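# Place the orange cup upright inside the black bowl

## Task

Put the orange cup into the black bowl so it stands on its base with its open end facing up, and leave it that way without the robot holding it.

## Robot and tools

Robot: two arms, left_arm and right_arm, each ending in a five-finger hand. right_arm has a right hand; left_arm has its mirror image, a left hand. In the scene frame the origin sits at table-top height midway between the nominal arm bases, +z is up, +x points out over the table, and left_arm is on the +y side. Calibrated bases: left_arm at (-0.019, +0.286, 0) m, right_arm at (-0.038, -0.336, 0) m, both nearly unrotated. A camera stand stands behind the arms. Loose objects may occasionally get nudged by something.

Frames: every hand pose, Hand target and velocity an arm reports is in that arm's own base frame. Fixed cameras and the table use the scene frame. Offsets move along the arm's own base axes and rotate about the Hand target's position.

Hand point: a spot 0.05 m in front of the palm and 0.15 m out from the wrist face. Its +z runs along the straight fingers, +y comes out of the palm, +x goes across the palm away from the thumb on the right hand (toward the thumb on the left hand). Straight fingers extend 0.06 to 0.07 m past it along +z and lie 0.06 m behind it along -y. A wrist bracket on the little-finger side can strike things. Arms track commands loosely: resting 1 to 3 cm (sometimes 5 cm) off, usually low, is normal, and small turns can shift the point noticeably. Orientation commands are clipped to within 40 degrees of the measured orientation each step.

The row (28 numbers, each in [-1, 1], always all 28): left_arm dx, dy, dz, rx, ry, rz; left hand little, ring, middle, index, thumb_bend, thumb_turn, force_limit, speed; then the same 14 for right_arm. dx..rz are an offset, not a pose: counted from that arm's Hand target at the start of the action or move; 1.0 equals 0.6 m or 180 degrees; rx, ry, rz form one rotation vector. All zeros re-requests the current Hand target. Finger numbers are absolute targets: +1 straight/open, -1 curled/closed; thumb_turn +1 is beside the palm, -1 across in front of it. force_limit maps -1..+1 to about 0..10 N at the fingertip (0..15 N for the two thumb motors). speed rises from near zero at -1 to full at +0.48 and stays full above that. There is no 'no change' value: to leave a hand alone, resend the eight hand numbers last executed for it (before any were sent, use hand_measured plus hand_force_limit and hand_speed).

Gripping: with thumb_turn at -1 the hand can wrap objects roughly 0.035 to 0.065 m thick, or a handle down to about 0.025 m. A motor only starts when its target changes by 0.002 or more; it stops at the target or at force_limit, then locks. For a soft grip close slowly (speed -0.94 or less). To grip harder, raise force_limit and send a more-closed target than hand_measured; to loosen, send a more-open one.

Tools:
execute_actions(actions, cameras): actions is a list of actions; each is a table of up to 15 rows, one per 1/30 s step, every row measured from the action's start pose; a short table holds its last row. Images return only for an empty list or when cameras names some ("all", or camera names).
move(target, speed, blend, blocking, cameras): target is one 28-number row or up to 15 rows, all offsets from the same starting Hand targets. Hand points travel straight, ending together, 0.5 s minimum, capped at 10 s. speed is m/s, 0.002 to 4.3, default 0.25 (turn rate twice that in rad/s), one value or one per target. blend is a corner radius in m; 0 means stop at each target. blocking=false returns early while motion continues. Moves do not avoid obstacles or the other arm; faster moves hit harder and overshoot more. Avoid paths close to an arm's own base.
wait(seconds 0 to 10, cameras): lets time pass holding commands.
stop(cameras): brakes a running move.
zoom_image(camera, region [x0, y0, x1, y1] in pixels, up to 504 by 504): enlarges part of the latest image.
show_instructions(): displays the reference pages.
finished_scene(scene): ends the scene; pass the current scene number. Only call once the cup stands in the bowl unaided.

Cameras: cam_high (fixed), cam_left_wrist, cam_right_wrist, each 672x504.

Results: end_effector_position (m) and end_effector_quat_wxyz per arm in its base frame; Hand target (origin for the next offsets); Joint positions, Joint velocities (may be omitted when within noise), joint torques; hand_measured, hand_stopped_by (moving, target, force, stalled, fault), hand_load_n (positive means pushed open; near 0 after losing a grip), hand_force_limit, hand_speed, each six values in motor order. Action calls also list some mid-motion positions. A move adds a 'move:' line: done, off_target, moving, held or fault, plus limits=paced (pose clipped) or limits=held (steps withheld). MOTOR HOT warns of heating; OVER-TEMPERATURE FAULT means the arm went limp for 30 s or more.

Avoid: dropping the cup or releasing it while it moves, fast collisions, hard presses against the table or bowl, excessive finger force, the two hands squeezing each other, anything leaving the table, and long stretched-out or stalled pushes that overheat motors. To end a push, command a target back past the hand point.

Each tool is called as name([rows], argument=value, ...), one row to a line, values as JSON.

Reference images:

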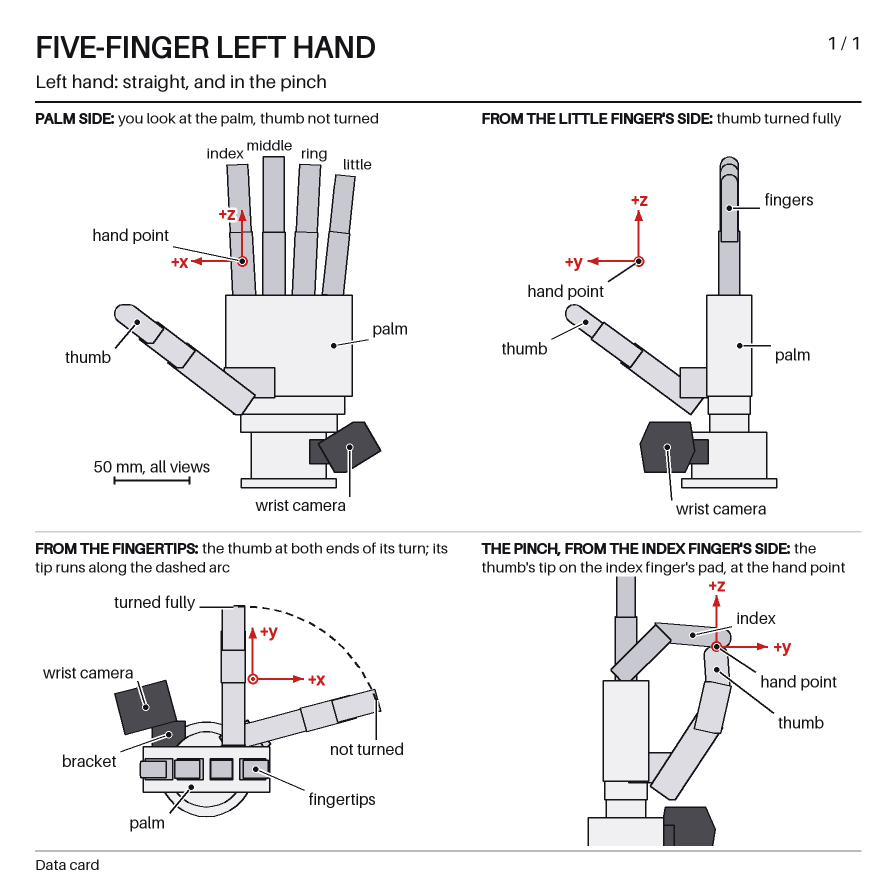

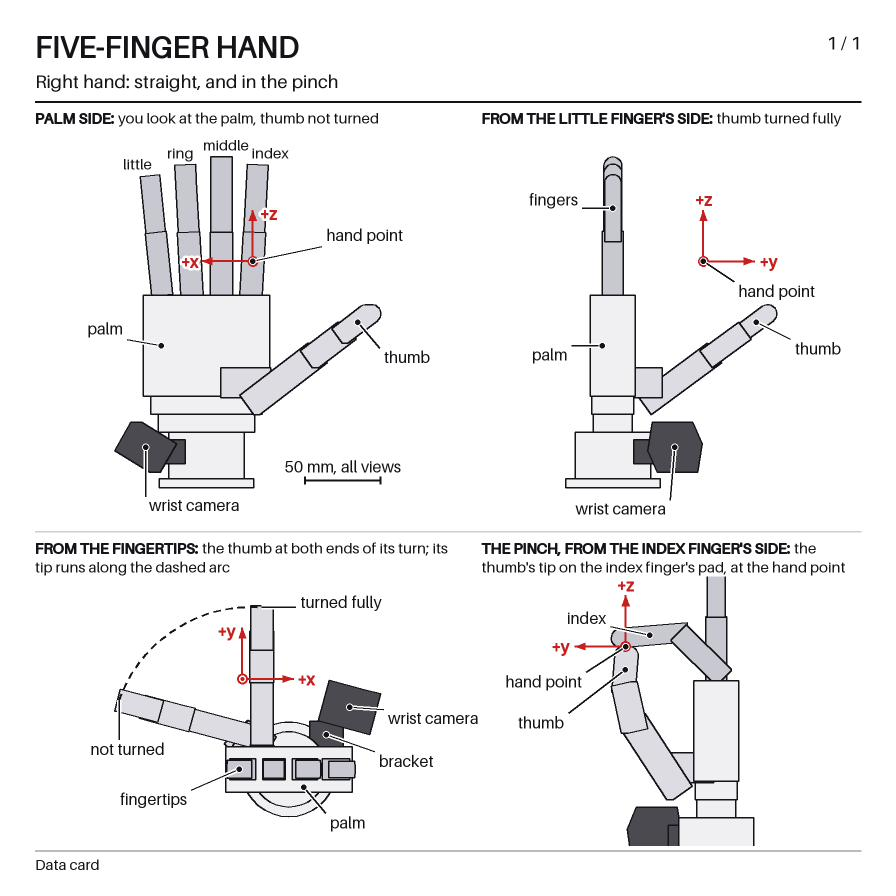

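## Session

execute_actions(actions=[])

Scene clock: 0.00 s.
left_arm: end_effector_position=(+0.5614, -0.0657, +0.1344) hand_measured=(+1.000, +1.000, +1.000, +1.000, +1.000, +1.000) hand_load_n=(+0.0, +0.0, +0.0, +0.0, +0.0, +0.0) hand_stopped_by=(target, target, target, target, target, target) hand_force_limit=0.00 hand_speed=-0.80 end_effector_quat_wxyz=(-0.497, +0.772, -0.171, +0.357) | right_arm: end_effector_position=(+0.4983, +0.1036, +0.2055) hand_measured=(+1.000, +1.000, +1.000, +1.000, +1.000, +1.000) hand_load_n=(+0.0, +0.0, +0.0, +0.0, +0.0, +0.0) hand_stopped_by=(target, target, target, target, target, target) hand_force_limit=0.00 hand_speed=-0.80 end_effector_quat_wxyz=(-0.492, +0.815, +0.208, +0.226)
Joint positions: left_arm=[-0.351 1.515 0.794 0.219 -1.024 -0.842] | right_arm=[-0.088 1.531 1.286 -1.127 -1.134 -2.032]
Joint velocities: within noise
Joint torques (N m): no reading
Heat: left arm: hottest elbow 32 °C; right arm: hottest elbow 35 °C.
Hand target: left_arm +0.5696, -0.0687, +0.1460; -0.496, +0.770, -0.164, +0.368 | right_arm +0.5051, +0.1028, +0.2110; -0.489, +0.814, +0.212, +0.232

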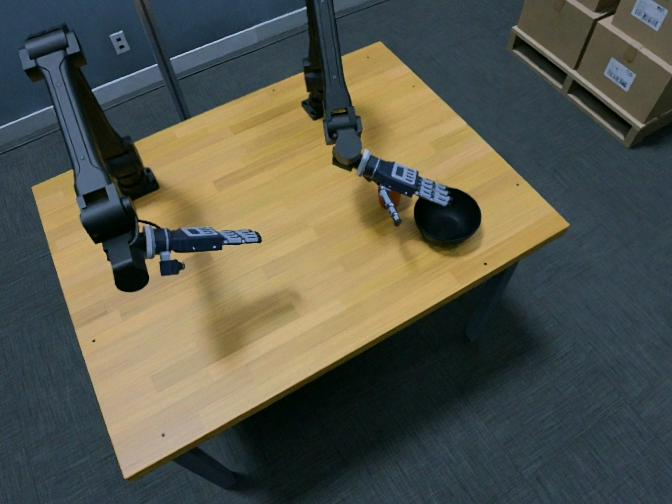

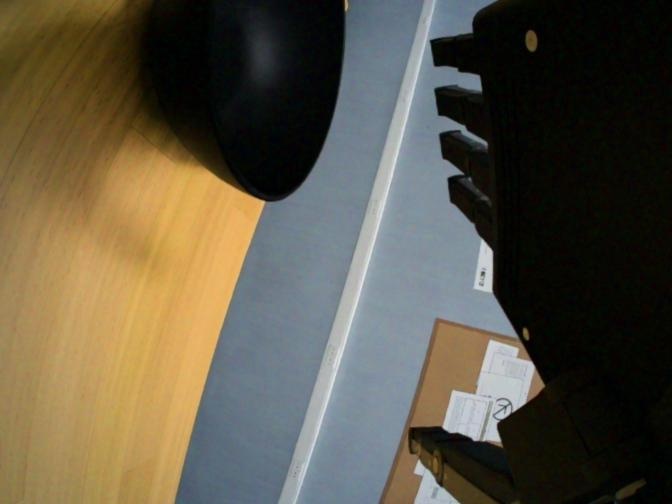

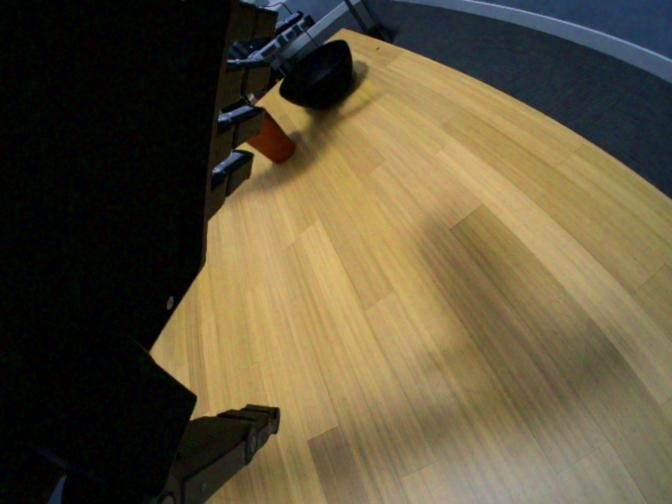

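zoom_image(camera="cam_high", region=[350, 140, 500, 260])

Scaled by 3.360 from the camera's 672x504 image, which has a finer 960x720 frame.

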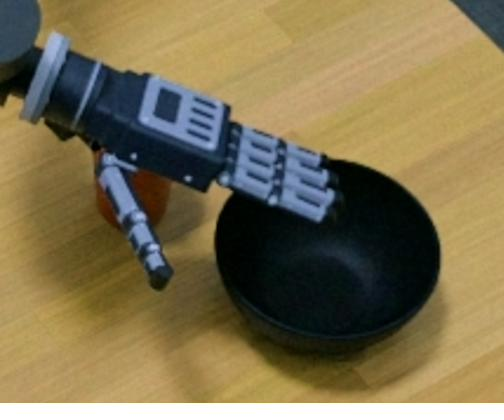

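move([
  [-0.066,0.006,0.125,0,0,0, 1,1,1,1,1,-1,-0.5,0, 0,0,0,0,0,0, 1,1,1,1,1,1,0,-0.8],
  [-0.2513,0.0168,0.0233,0.0540,0.2093,-0.2892, 1,1,1,1,1,-1,-0.5,0, 0,0,0,0,0,0, 1,1,1,1,1,1,0,-0.8],
], speed=0.3, blend=[0.04,0], cameras=["cam_high","cam_left_wrist"])

zoom_image(camera="cam_high", region=[350, 110, 500, 260])

Scene clock: 50.37 s.
left_arm: end_effector_position=(+0.3992, -0.0625, +0.1348) hand_measured=(+1.000, +1.000, +1.000, +1.000, +1.000, -1.000) hand_load_n=(+0.0, +0.0, +0.0, +0.0, +0.0, +0.0) hand_stopped_by=(target, target, target, target, target, target) hand_force_limit=-0.50 hand_speed=0.00 end_effector_quat_wxyz=(-0.257, +0.658, -0.660, +0.258) | right_arm: end_effector_position=(+0.4983, +0.1036, +0.2055) hand_measured=(+1.000, +1.000, +1.000, +1.000, +1.000, +1.000) hand_load_n=(+0.0, +0.0, +0.0, +0.0, +0.0, +0.0) hand_stopped_by=(target, target, target, target, target, target) hand_force_limit=0.00 hand_speed=-0.80 end_effector_quat_wxyz=(-0.492, +0.815, +0.208, +0.226)
Joint positions: left_arm=[-0.098 1.076 0.748 -0.499 -0.064 -0.07] | right_arm=[-0.088 1.531 1.286 -1.127 -1.134 -2.032]
Joint torques (N m): left_arm=[0.79 -4.19 16.13 1.22 -0.04 0.14] | right_arm=[0.62 -11.46 11.25 0.59 -0.86 -0.11]
Heat: left arm: hottest elbow 36 °C; right arm: hottest elbow 40 °C.
Hand target: left_arm +0.4188, -0.0586, +0.1600; -0.271, +0.653, -0.653, +0.271 | right_arm +0.5051, +0.1028, +0.2110; -0.489, +0.814, +0.212, +0.232
Off the commanded pose: left_arm 0.032 m, 2 deg | right_arm 0.009 m, 1 deg.
move: off_target (left_arm)
Images, in order (width x height): cam_high 672x504, cam_left_wrist 672x504.

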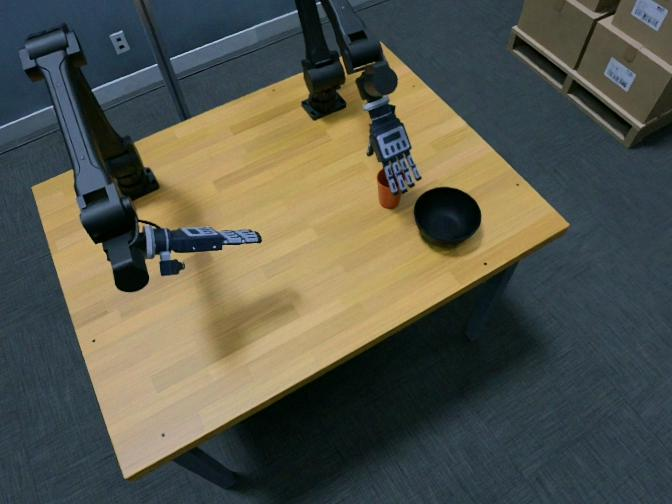

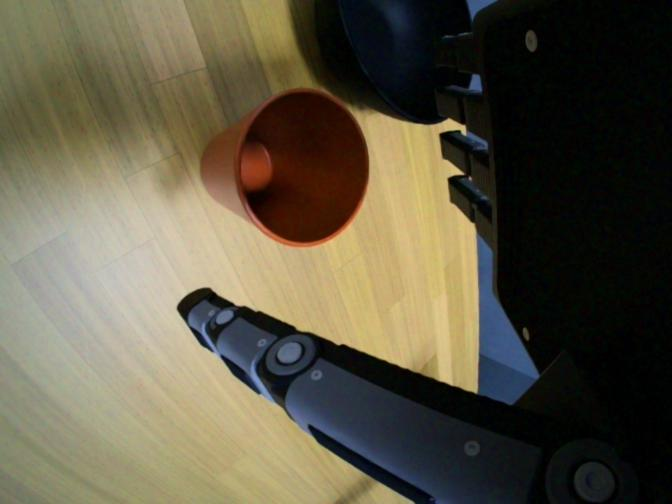

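Scaled by 3.360 from the camera's 672x504 image, which has a finer 960x720 frame.

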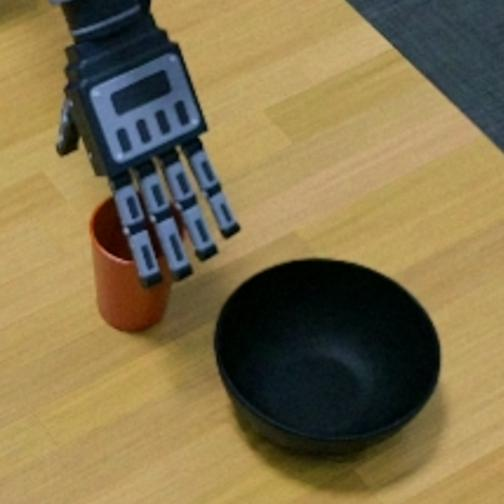

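move([
  [-0.004,0.026,-0.05,0,0,0, 1,1,1,1,1,-1,-0.5,0, 0,0,0,0,0,0, 1,1,1,1,1,1,0,-0.8],
  [-0.004,0.026,-0.139,0,0,0, 1,1,1,1,1,-1,-0.5,0, 0,0,0,0,0,0, 1,1,1,1,1,1,0,-0.8],
], speed=0.12, cameras=["cam_high","cam_left_wrist"])

Scene clock: 61.67 s.
left_arm: end_effector_position=(+0.4142, -0.0482, +0.0810) hand_measured=(+1.000, +1.000, +1.000, +1.000, +1.000, -1.000) hand_load_n=(+0.0, +0.0, -0.5, +0.0, +0.0, +0.0) hand_stopped_by=(target, target, target, target, target, target) hand_force_limit=-0.50 hand_speed=0.00 end_effector_quat_wxyz=(-0.268, +0.653, -0.654, +0.272) | right_arm: end_effector_position=(+0.4983, +0.1036, +0.2055) hand_measured=(+1.000, +1.000, +1.000, +1.000, +1.000, +1.000) hand_load_n=(+0.0, +0.0, +0.0, +0.0, +0.0, +0.0) hand_stopped_by=(target, target, target, target, target, target) hand_force_limit=0.00 hand_speed=-0.80 end_effector_quat_wxyz=(-0.492, +0.815, +0.208, +0.226)
Joint positions: left_arm=[-0.049 1.174 0.645 -0.258 -0.029 -0.035] | right_arm=[-0.088 1.531 1.286 -1.127 -1.134 -2.032]
Joint torques (N m): left_arm=[0.67 -4.37 9.68 2.21 -0.04 0.16] | right_arm=[0.62 -11.46 11.25 0.59 -0.87 -0.11]
Heat: left arm: hottest elbow 40 °C; right arm: hottest elbow 41 °C.
Hand target: left_arm +0.4163, -0.0430, +0.0766; -0.271, +0.653, -0.653, +0.271 | right_arm +0.5051, +0.1028, +0.2110; -0.489, +0.814, +0.212, +0.232
Off the commanded pose: left_arm 0.007 m, 0 deg | right_arm 0.009 m, 1 deg.
move: done
Images, in order (width x height): cam_high 672x504, cam_left_wrist 672x504.

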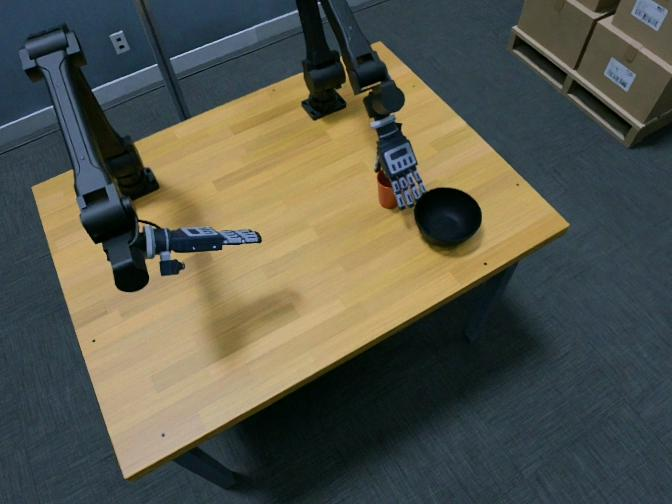

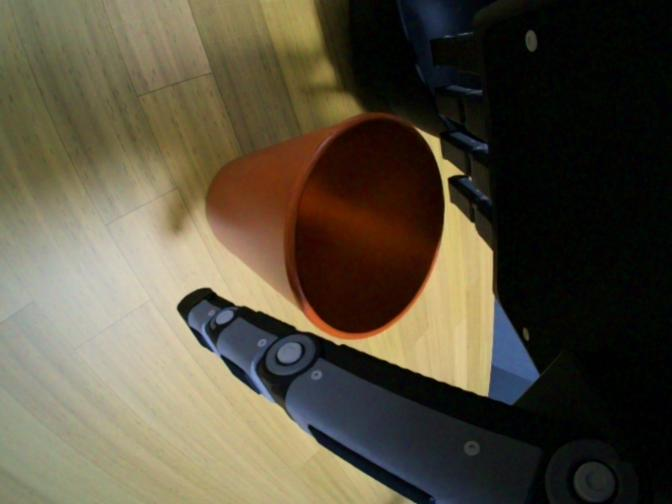

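move(target=[0,0,0,0,0,0, 1,1,0,0,0,-1,-0.5,-0.9, 0,0,0,0,0,0, 1,1,1,1,1,1,0,-0.8], speed=0.1, cameras=["cam_left_wrist"])

Scene clock: 66.70 s.
left_arm: end_effector_position=(+0.4143, -0.0482, +0.0810) hand_measured=(+1.000, +1.000, +0.360, +0.312, +0.680, -1.000) hand_load_n=(+0.0, +0.0, +1.5, +3.0, +6.5, +1.0) hand_stopped_by=(target, target, force, force, force, target) hand_force_limit=-0.50 hand_speed=-0.90 end_effector_quat_wxyz=(-0.268, +0.653, -0.654, +0.273) | right_arm: end_effector_position=(+0.4983, +0.1036, +0.2055) hand_measured=(+1.000, +1.000, +1.000, +1.000, +1.000, +1.000) hand_load_n=(+0.0, +0.0, +0.0, +0.0, +0.0, -0.5) hand_stopped_by=(target, target, target, target, target, target) hand_force_limit=0.00 hand_speed=-0.80 end_effector_quat_wxyz=(-0.492, +0.815, +0.208, +0.226)
Joint positions: left_arm=[-0.049 1.174 0.645 -0.257 -0.029 -0.035] | right_arm=[-0.088 1.531 1.286 -1.127 -1.134 -2.032]
Joint torques (N m): left_arm=[0.67 -4.37 9.69 2.15 -0.04 0.15] | right_arm=[0.67 -11.46 11.25 0.58 -0.86 -0.1]
Heat: left arm: hottest elbow 40 °C; right arm: hottest elbow 41 °C.
Hand target: left_arm +0.4163, -0.0430, +0.0766; -0.271, +0.653, -0.653, +0.271 | right_arm +0.5051, +0.1028, +0.2110; -0.489, +0.814, +0.212, +0.232
Off the commanded pose: left_arm 0.007 m, 0 deg | right_arm 0.009 m, 1 deg.
move: done
Images, in order (width x height): cam_left_wrist 672x504.

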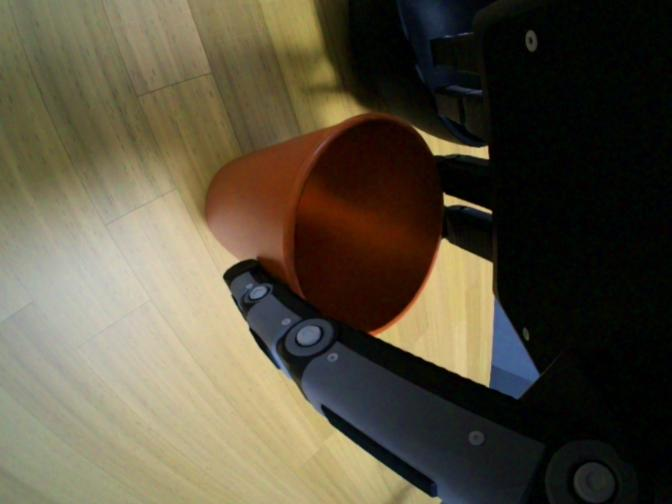

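move([
  [0.0067,0,0.247,0,0,0, 1,1,0,0,0,-1,-0.5,-0.9, 0,0,0,0,0,0, 1,1,1,1,1,1,0,-0.8],
  [0.2578,0.1117,0.2307,0,0,0, 1,1,0,0,0,-1,-0.5,-0.9, 0,0,0,0,0,0, 1,1,1,1,1,1,0,-0.8],
], speed=0.2, blend=[0.02,0], cameras=["cam_high","cam_left_wrist"])

zoom_image(camera="cam_high", region=[390, 130, 510, 250])

Scene clock: 77.13 s.
left_arm: end_effector_position=(+0.5468, +0.0160, +0.1887) hand_measured=(+1.000, +1.000, +0.360, +0.312, +0.680, -1.000) hand_load_n=(+0.0, +0.0, +1.5, +3.0, +6.5, +1.0) hand_stopped_by=(target, target, force, force, force, target) hand_force_limit=-0.50 hand_speed=-0.90 end_effector_quat_wxyz=(-0.248, +0.662, -0.660, +0.255) | right_arm: end_effector_position=(+0.4983, +0.1036, +0.2055) hand_measured=(+1.000, +1.000, +1.000, +1.000, +1.000, +1.000) hand_load_n=(+0.0, +0.0, -0.5, +0.0, +0.0, +0.0) hand_stopped_by=(target, target, target, target, target, target) hand_force_limit=0.00 hand_speed=-0.80 end_effector_quat_wxyz=(-0.492, +0.815, +0.208, +0.226)
Joint positions: left_arm=[0.106 1.451 1.226 -0.622 0.078 0.072] | right_arm=[-0.088 1.531 1.286 -1.127 -1.134 -2.032]
Joint torques (N m): left_arm=[0.44 -9.11 16.83 1.87 0.06 0.15] | right_arm=[0.73 -11.4 11.22 0.57 -0.86 -0.11]
Heat: left arm: hottest elbow 40 °C; right arm: hottest elbow 41 °C.
Hand target: left_arm +0.5710, +0.0239, +0.2151; -0.271, +0.653, -0.653, +0.271 | right_arm +0.5051, +0.1028, +0.2110; -0.489, +0.814, +0.212, +0.232
Off the commanded pose: left_arm 0.037 m, 3 deg | right_arm 0.009 m, 1 deg.
move: off_target (left_arm)
Images, in order (width x height): cam_high 672x504, cam_left_wrist 672x504.

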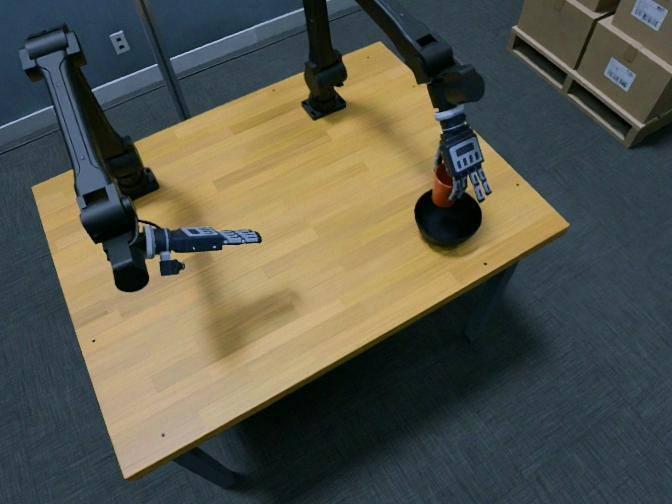

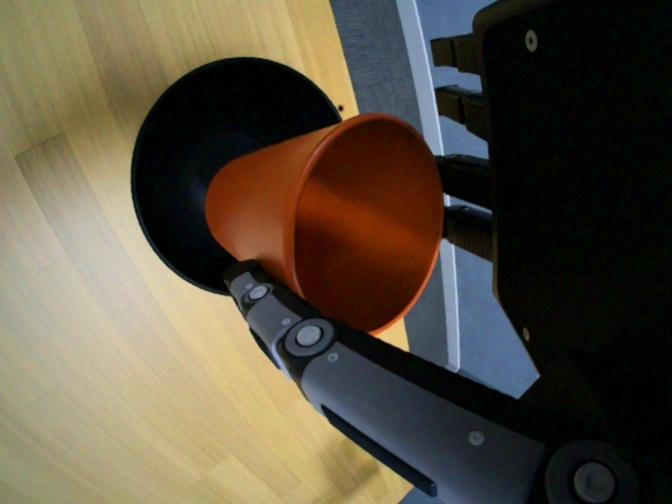

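Scaled by 4.200 from the camera's 672x504 image, which has a finer 960x720 frame.

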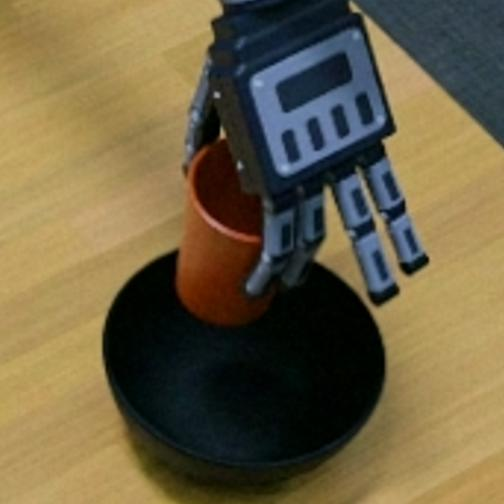

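move(target=[-0.0033,0.0027,-0.1967,0,0,0, 1,1,0,0,0,-1,-0.5,-0.9, 0,0,0,0,0,0, 1,1,1,1,1,1,0,-0.8], speed=0.1, cameras=["cam_high","cam_left_wrist"])

zoom_image(camera="cam_high", region=[390, 130, 510, 250])

Scene clock: 87.03 s.
left_arm: end_effector_position=(+0.5654, +0.0183, +0.0993) hand_measured=(+1.000, +1.000, +0.360, +0.312, +0.680, -1.000) hand_load_n=(+0.0, +0.0, +2.0, +3.0, +6.5, +1.0) hand_stopped_by=(target, target, force, force, force, target) hand_force_limit=-0.50 hand_speed=-0.90 end_effector_quat_wxyz=(-0.265, +0.654, -0.655, +0.270) | right_arm: end_effector_position=(+0.4983, +0.1036, +0.2055) hand_measured=(+1.000, +1.000, +1.000, +1.000, +1.000, +1.000) hand_load_n=(+0.0, +0.0, +0.0, +0.0, +0.0, +0.0) hand_stopped_by=(target, target, target, target, target, target) hand_force_limit=0.00 hand_speed=-0.80 end_effector_quat_wxyz=(-0.492, +0.815, +0.208, +0.226)
Joint positions: left_arm=[0.107 1.558 1.076 -0.316 0.081 0.075] | right_arm=[-0.088 1.531 1.286 -1.127 -1.134 -2.032]
Joint torques (N m): left_arm=[0.67 -10.05 10.21 2.19 0.06 0.16] | right_arm=[0.67 -11.52 11.23 0.55 -0.86 -0.11]
Heat: left arm: hottest elbow 41 °C; right arm: hottest elbow 42 °C.
Hand target: left_arm +0.5689, +0.0256, +0.0969; -0.271, +0.653, -0.653, +0.271 | right_arm +0.5051, +0.1028, +0.2110; -0.489, +0.814, +0.212, +0.232
Off the commanded pose: left_arm 0.008 m, 1 deg | right_arm 0.009 m, 1 deg.
move: done
Images, in order (width x height): cam_high 672x504, cam_left_wrist 672x504.

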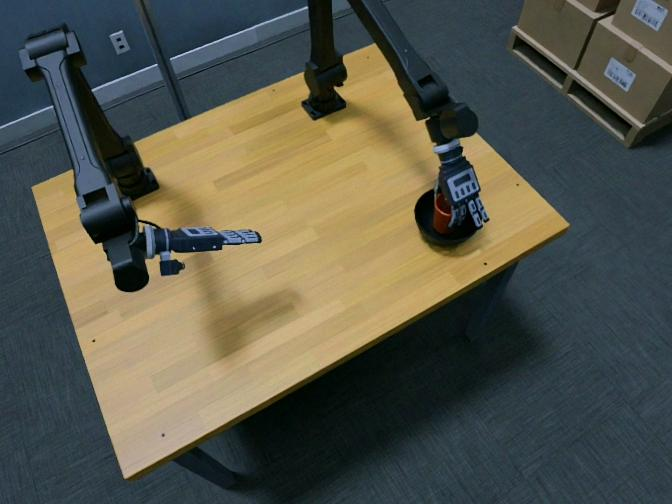

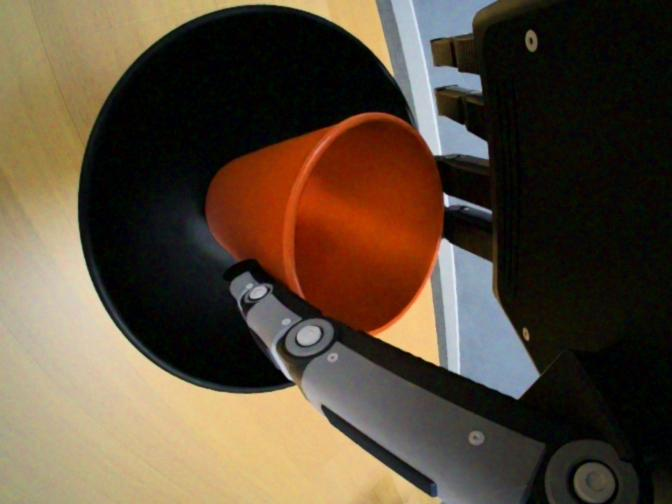

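Scaled by 4.200 from the camera's 672x504 image, which has a finer 960x720 frame.

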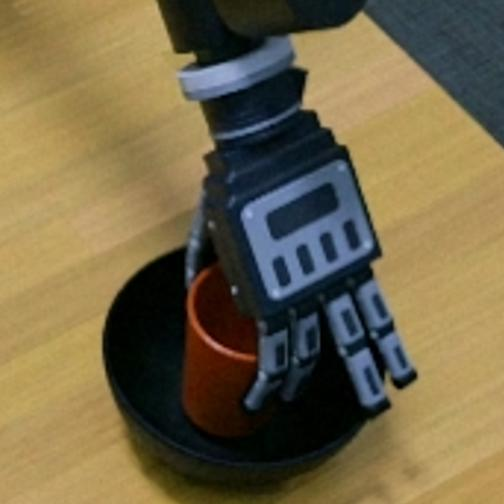

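move(target=[0,0,-0.026,0,0,0, 1,1,0,0,0,-1,-0.5,-0.9, 0,0,0,0,0,0, 1,1,1,1,1,1,0,-0.8], speed=0.05)

Scene clock: 93.13 s.
left_arm: end_effector_position=(+0.5688, +0.0185, +0.0918) hand_measured=(+1.000, +1.000, +0.360, +0.312, +0.680, -1.000) hand_load_n=(+0.0, +0.0, +2.0, +2.5, +6.5, +0.5) hand_stopped_by=(target, target, force, force, force, target) hand_force_limit=-0.50 hand_speed=-0.90 end_effector_quat_wxyz=(-0.271, +0.652, -0.653, +0.275) | right_arm: end_effector_position=(+0.4983, +0.1036, +0.2055) hand_measured=(+1.000, +1.000, +1.000, +1.000, +1.000, +1.000) hand_load_n=(+0.0, +0.0, +0.0, +0.0, +0.0, +0.0) hand_stopped_by=(target, target, target, target, target, target) hand_force_limit=0.00 hand_speed=-0.80 end_effector_quat_wxyz=(-0.492, +0.815, +0.208, +0.226)
Joint positions: left_arm=[0.107 1.57 1.061 -0.272 0.082 0.075] | right_arm=[-0.088 1.531 1.286 -1.127 -1.134 -2.032]
Joint torques (N m): left_arm=[0.67 -9.52 9.5 2.17 0.03 0.15] | right_arm=[0.62 -11.4 11.23 0.58 -0.86 -0.11]
Heat: left arm: hottest elbow 41 °C; right arm: hottest elbow 42 °C.
Hand target: left_arm +0.5689, +0.0256, +0.0813; -0.271, +0.653, -0.653, +0.271 | right_arm +0.5051, +0.1028, +0.2110; -0.489, +0.814, +0.212, +0.232
Off the commanded pose: left_arm 0.013 m, 1 deg | right_arm 0.009 m, 1 deg.
move: off_target (left_arm)

move(target=[-0.006,0,-0.015,0,0,0, 1,1,0,0,0,-1,-0.5,-0.9, 0,0,0,0,0,0, 1,1,1,1,1,1,0,-0.8], speed=0.05, cameras=["cam_high","cam_left_wrist"])

zoom_image(camera="cam_high", region=[390, 130, 510, 250])

Scene clock: 96.90 s.
left_arm: end_effector_position=(+0.5700, +0.0188, +0.0899) hand_measured=(+1.000, +1.000, +0.360, +0.312, +0.680, -1.000) hand_load_n=(+0.0, +0.0, +2.5, +0.5, +7.0, +0.5) hand_stopped_by=(target, target, force, force, force, target) hand_force_limit=-0.50 hand_speed=-0.90 end_effector_quat_wxyz=(-0.276, +0.649, -0.651, +0.280) | right_arm: end_effector_position=(+0.4983, +0.1036, +0.2055) hand_measured=(+1.000, +1.000, +1.000, +1.000, +1.000, +1.000) hand_load_n=(+0.0, +0.0, +0.0, +0.0, +0.0, +0.0) hand_stopped_by=(target, target, target, target, target, target) hand_force_limit=0.00 hand_speed=-0.80 end_effector_quat_wxyz=(-0.492, +0.815, +0.208, +0.226)
Joint positions: left_arm=[0.108 1.57 1.048 -0.244 0.083 0.075] | right_arm=[-0.088 1.531 1.286 -1.127 -1.134 -2.032]
Joint torques (N m): left_arm=[0.62 -9.23 8.58 2.07 0 0.16] | right_arm=[0.67 -11.46 11.22 0.58 -0.86 -0.1]
Heat: left arm: hottest elbow 41 °C; right arm: hottest elbow 42 °C.
Hand target: left_arm +0.5653, +0.0257, +0.0723; -0.271, +0.653, -0.653, +0.271 | right_arm +0.5051, +0.1028, +0.2110; -0.489, +0.814, +0.212, +0.232
Off the commanded pose: left_arm 0.019 m, 1 deg | right_arm 0.009 m, 1 deg.
move: off_target (left_arm)
Images, in order (width x height): cam_high 672x504, cam_left_wrist 672x504.

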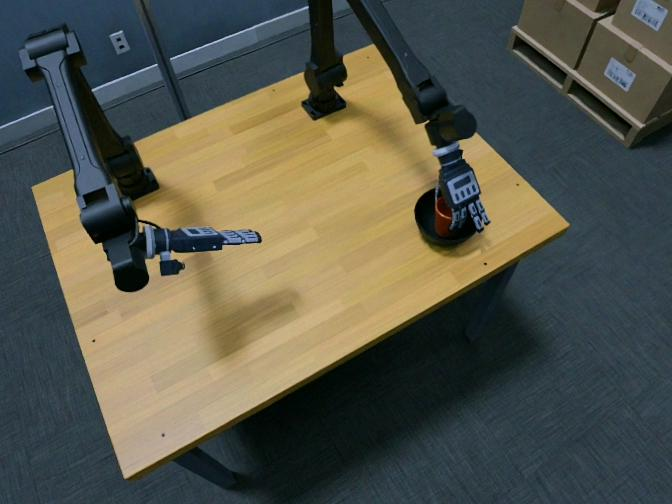

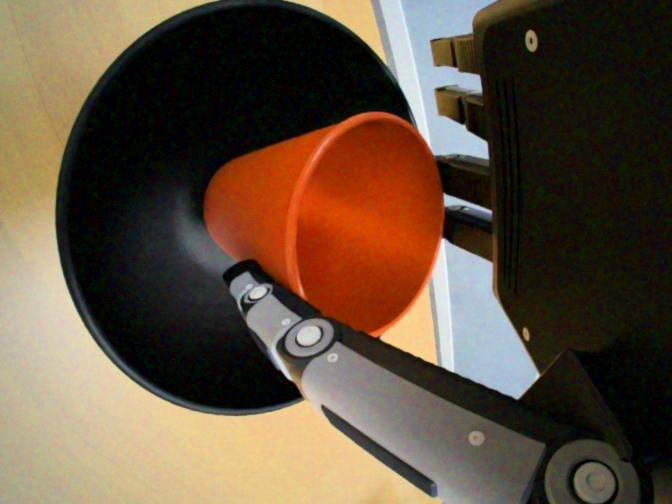

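Scaled by 4.200 from the camera's 672x504 image, which has a finer 960x720 frame.

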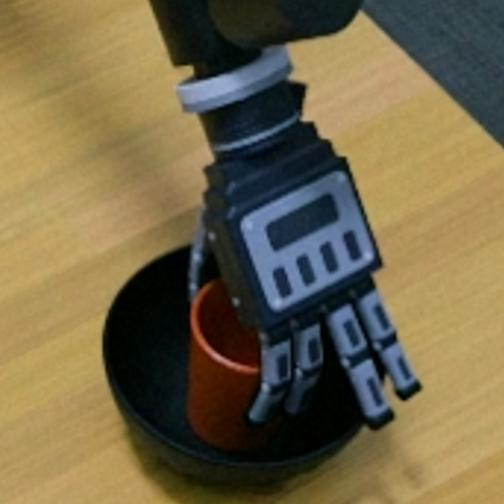

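move([
  [0.0067,0,0.0267,0,0,0, 1,1,0,0,0,-1,-0.5,-0.9, 0,0,0,0,0,0, 1,1,1,1,1,1,0,-0.8],
  [0.0067,0,0.0267,0,0,0, 1,1,0.65,0.65,1,-1,-0.5,-0.75, 0,0,0,0,0,0, 1,1,1,1,1,1,0,-0.8],
  [0.045,0,0.13,0,-0.022,0, 1,1,0.65,0.65,1,-1,-0.5,-0.75, 0,0,0,0,0,0, 1,1,1,1,1,1,0,-0.8],
  [0.045,0,0.3,0,-0.022,0, 1,1,0.65,0.65,1,-1,-0.5,-0.75, 0,0,0,0,0,0, 1,1,1,1,1,1,0,-0.8],
], speed=0.12, blend=[0,0,0.02,0], cameras=["cam_high","cam_left_wrist"])

zoom_image(camera="cam_high", region=[390, 130, 510, 250])

Scene clock: 111.67 s.
left_arm: end_effector_position=(+0.5776, +0.0193, +0.2197) hand_measured=(+1.000, +1.000, +0.650, +0.650, +1.000, -1.000) hand_load_n=(+0.0, +0.0, +0.0, +0.0, +0.0, +0.0) hand_stopped_by=(target, target, target, target, target, target) hand_force_limit=-0.50 hand_speed=-0.75 end_effector_quat_wxyz=(-0.273, +0.650, -0.652, +0.278) | right_arm: end_effector_position=(+0.4983, +0.1036, +0.2055) hand_measured=(+1.000, +1.000, +1.000, +1.000, +1.000, +1.000) hand_load_n=(+0.0, +0.0, +0.0, +0.0, +0.0, +0.0) hand_stopped_by=(target, target, target, target, target, target) hand_force_limit=0.00 hand_speed=-0.80 end_effector_quat_wxyz=(-0.492, +0.815, +0.208, +0.226)
Joint positions: left_arm=[0.108 1.475 1.306 -0.604 0.085 0.075] | right_arm=[-0.088 1.531 1.286 -1.127 -1.134 -2.032]
Joint torques (N m): left_arm=[0.38 -10.81 16.65 1.28 0.05 0.08] | right_arm=[0.73 -11.52 11.23 0.57 -0.86 -0.11]
Heat: left arm: hottest elbow 41 °C; right arm: hottest elbow 43 °C.
Hand target: left_arm +0.5923, +0.0257, +0.2524; -0.294, +0.644, -0.643, +0.293 | right_arm +0.5051, +0.1028, +0.2110; -0.489, +0.814, +0.212, +0.232
Off the commanded pose: left_arm 0.036 m, 3 deg | right_arm 0.009 m, 1 deg.
move: off_target (left_arm)
Images, in order (width x height): cam_high 672x504, cam_left_wrist 672x504.

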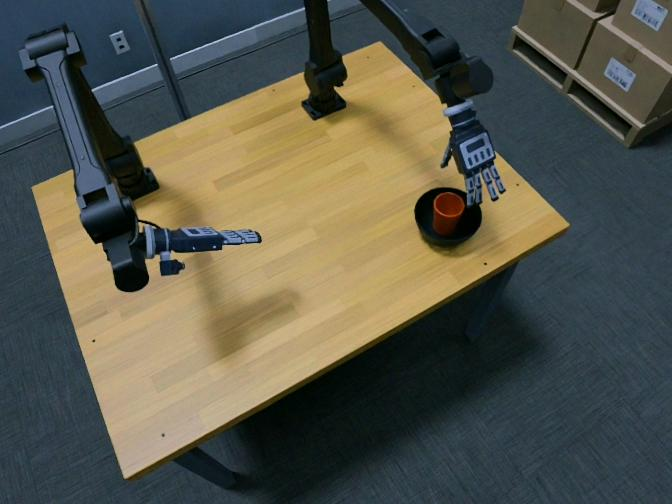

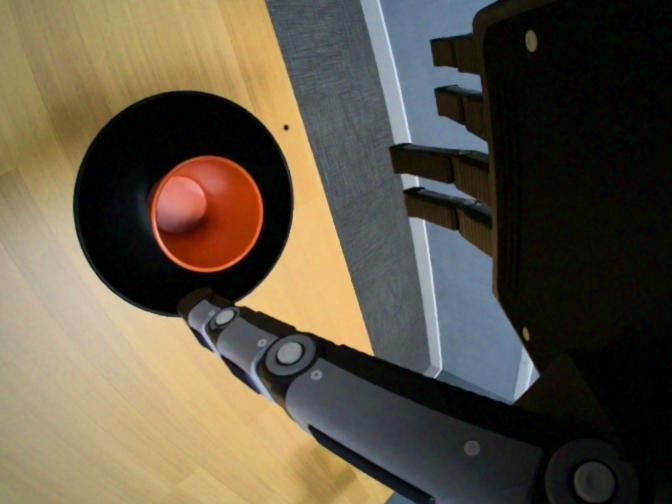

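Scaled by 4.200 from the camera's 672x504 image, which has a finer 960x720 frame.

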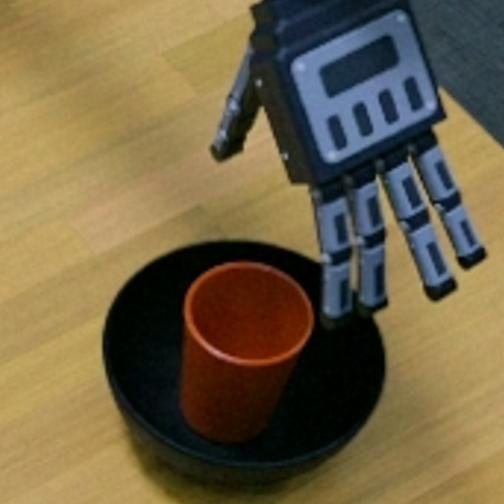

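finished_scene(scene=2)

The scene is finished: the task was done.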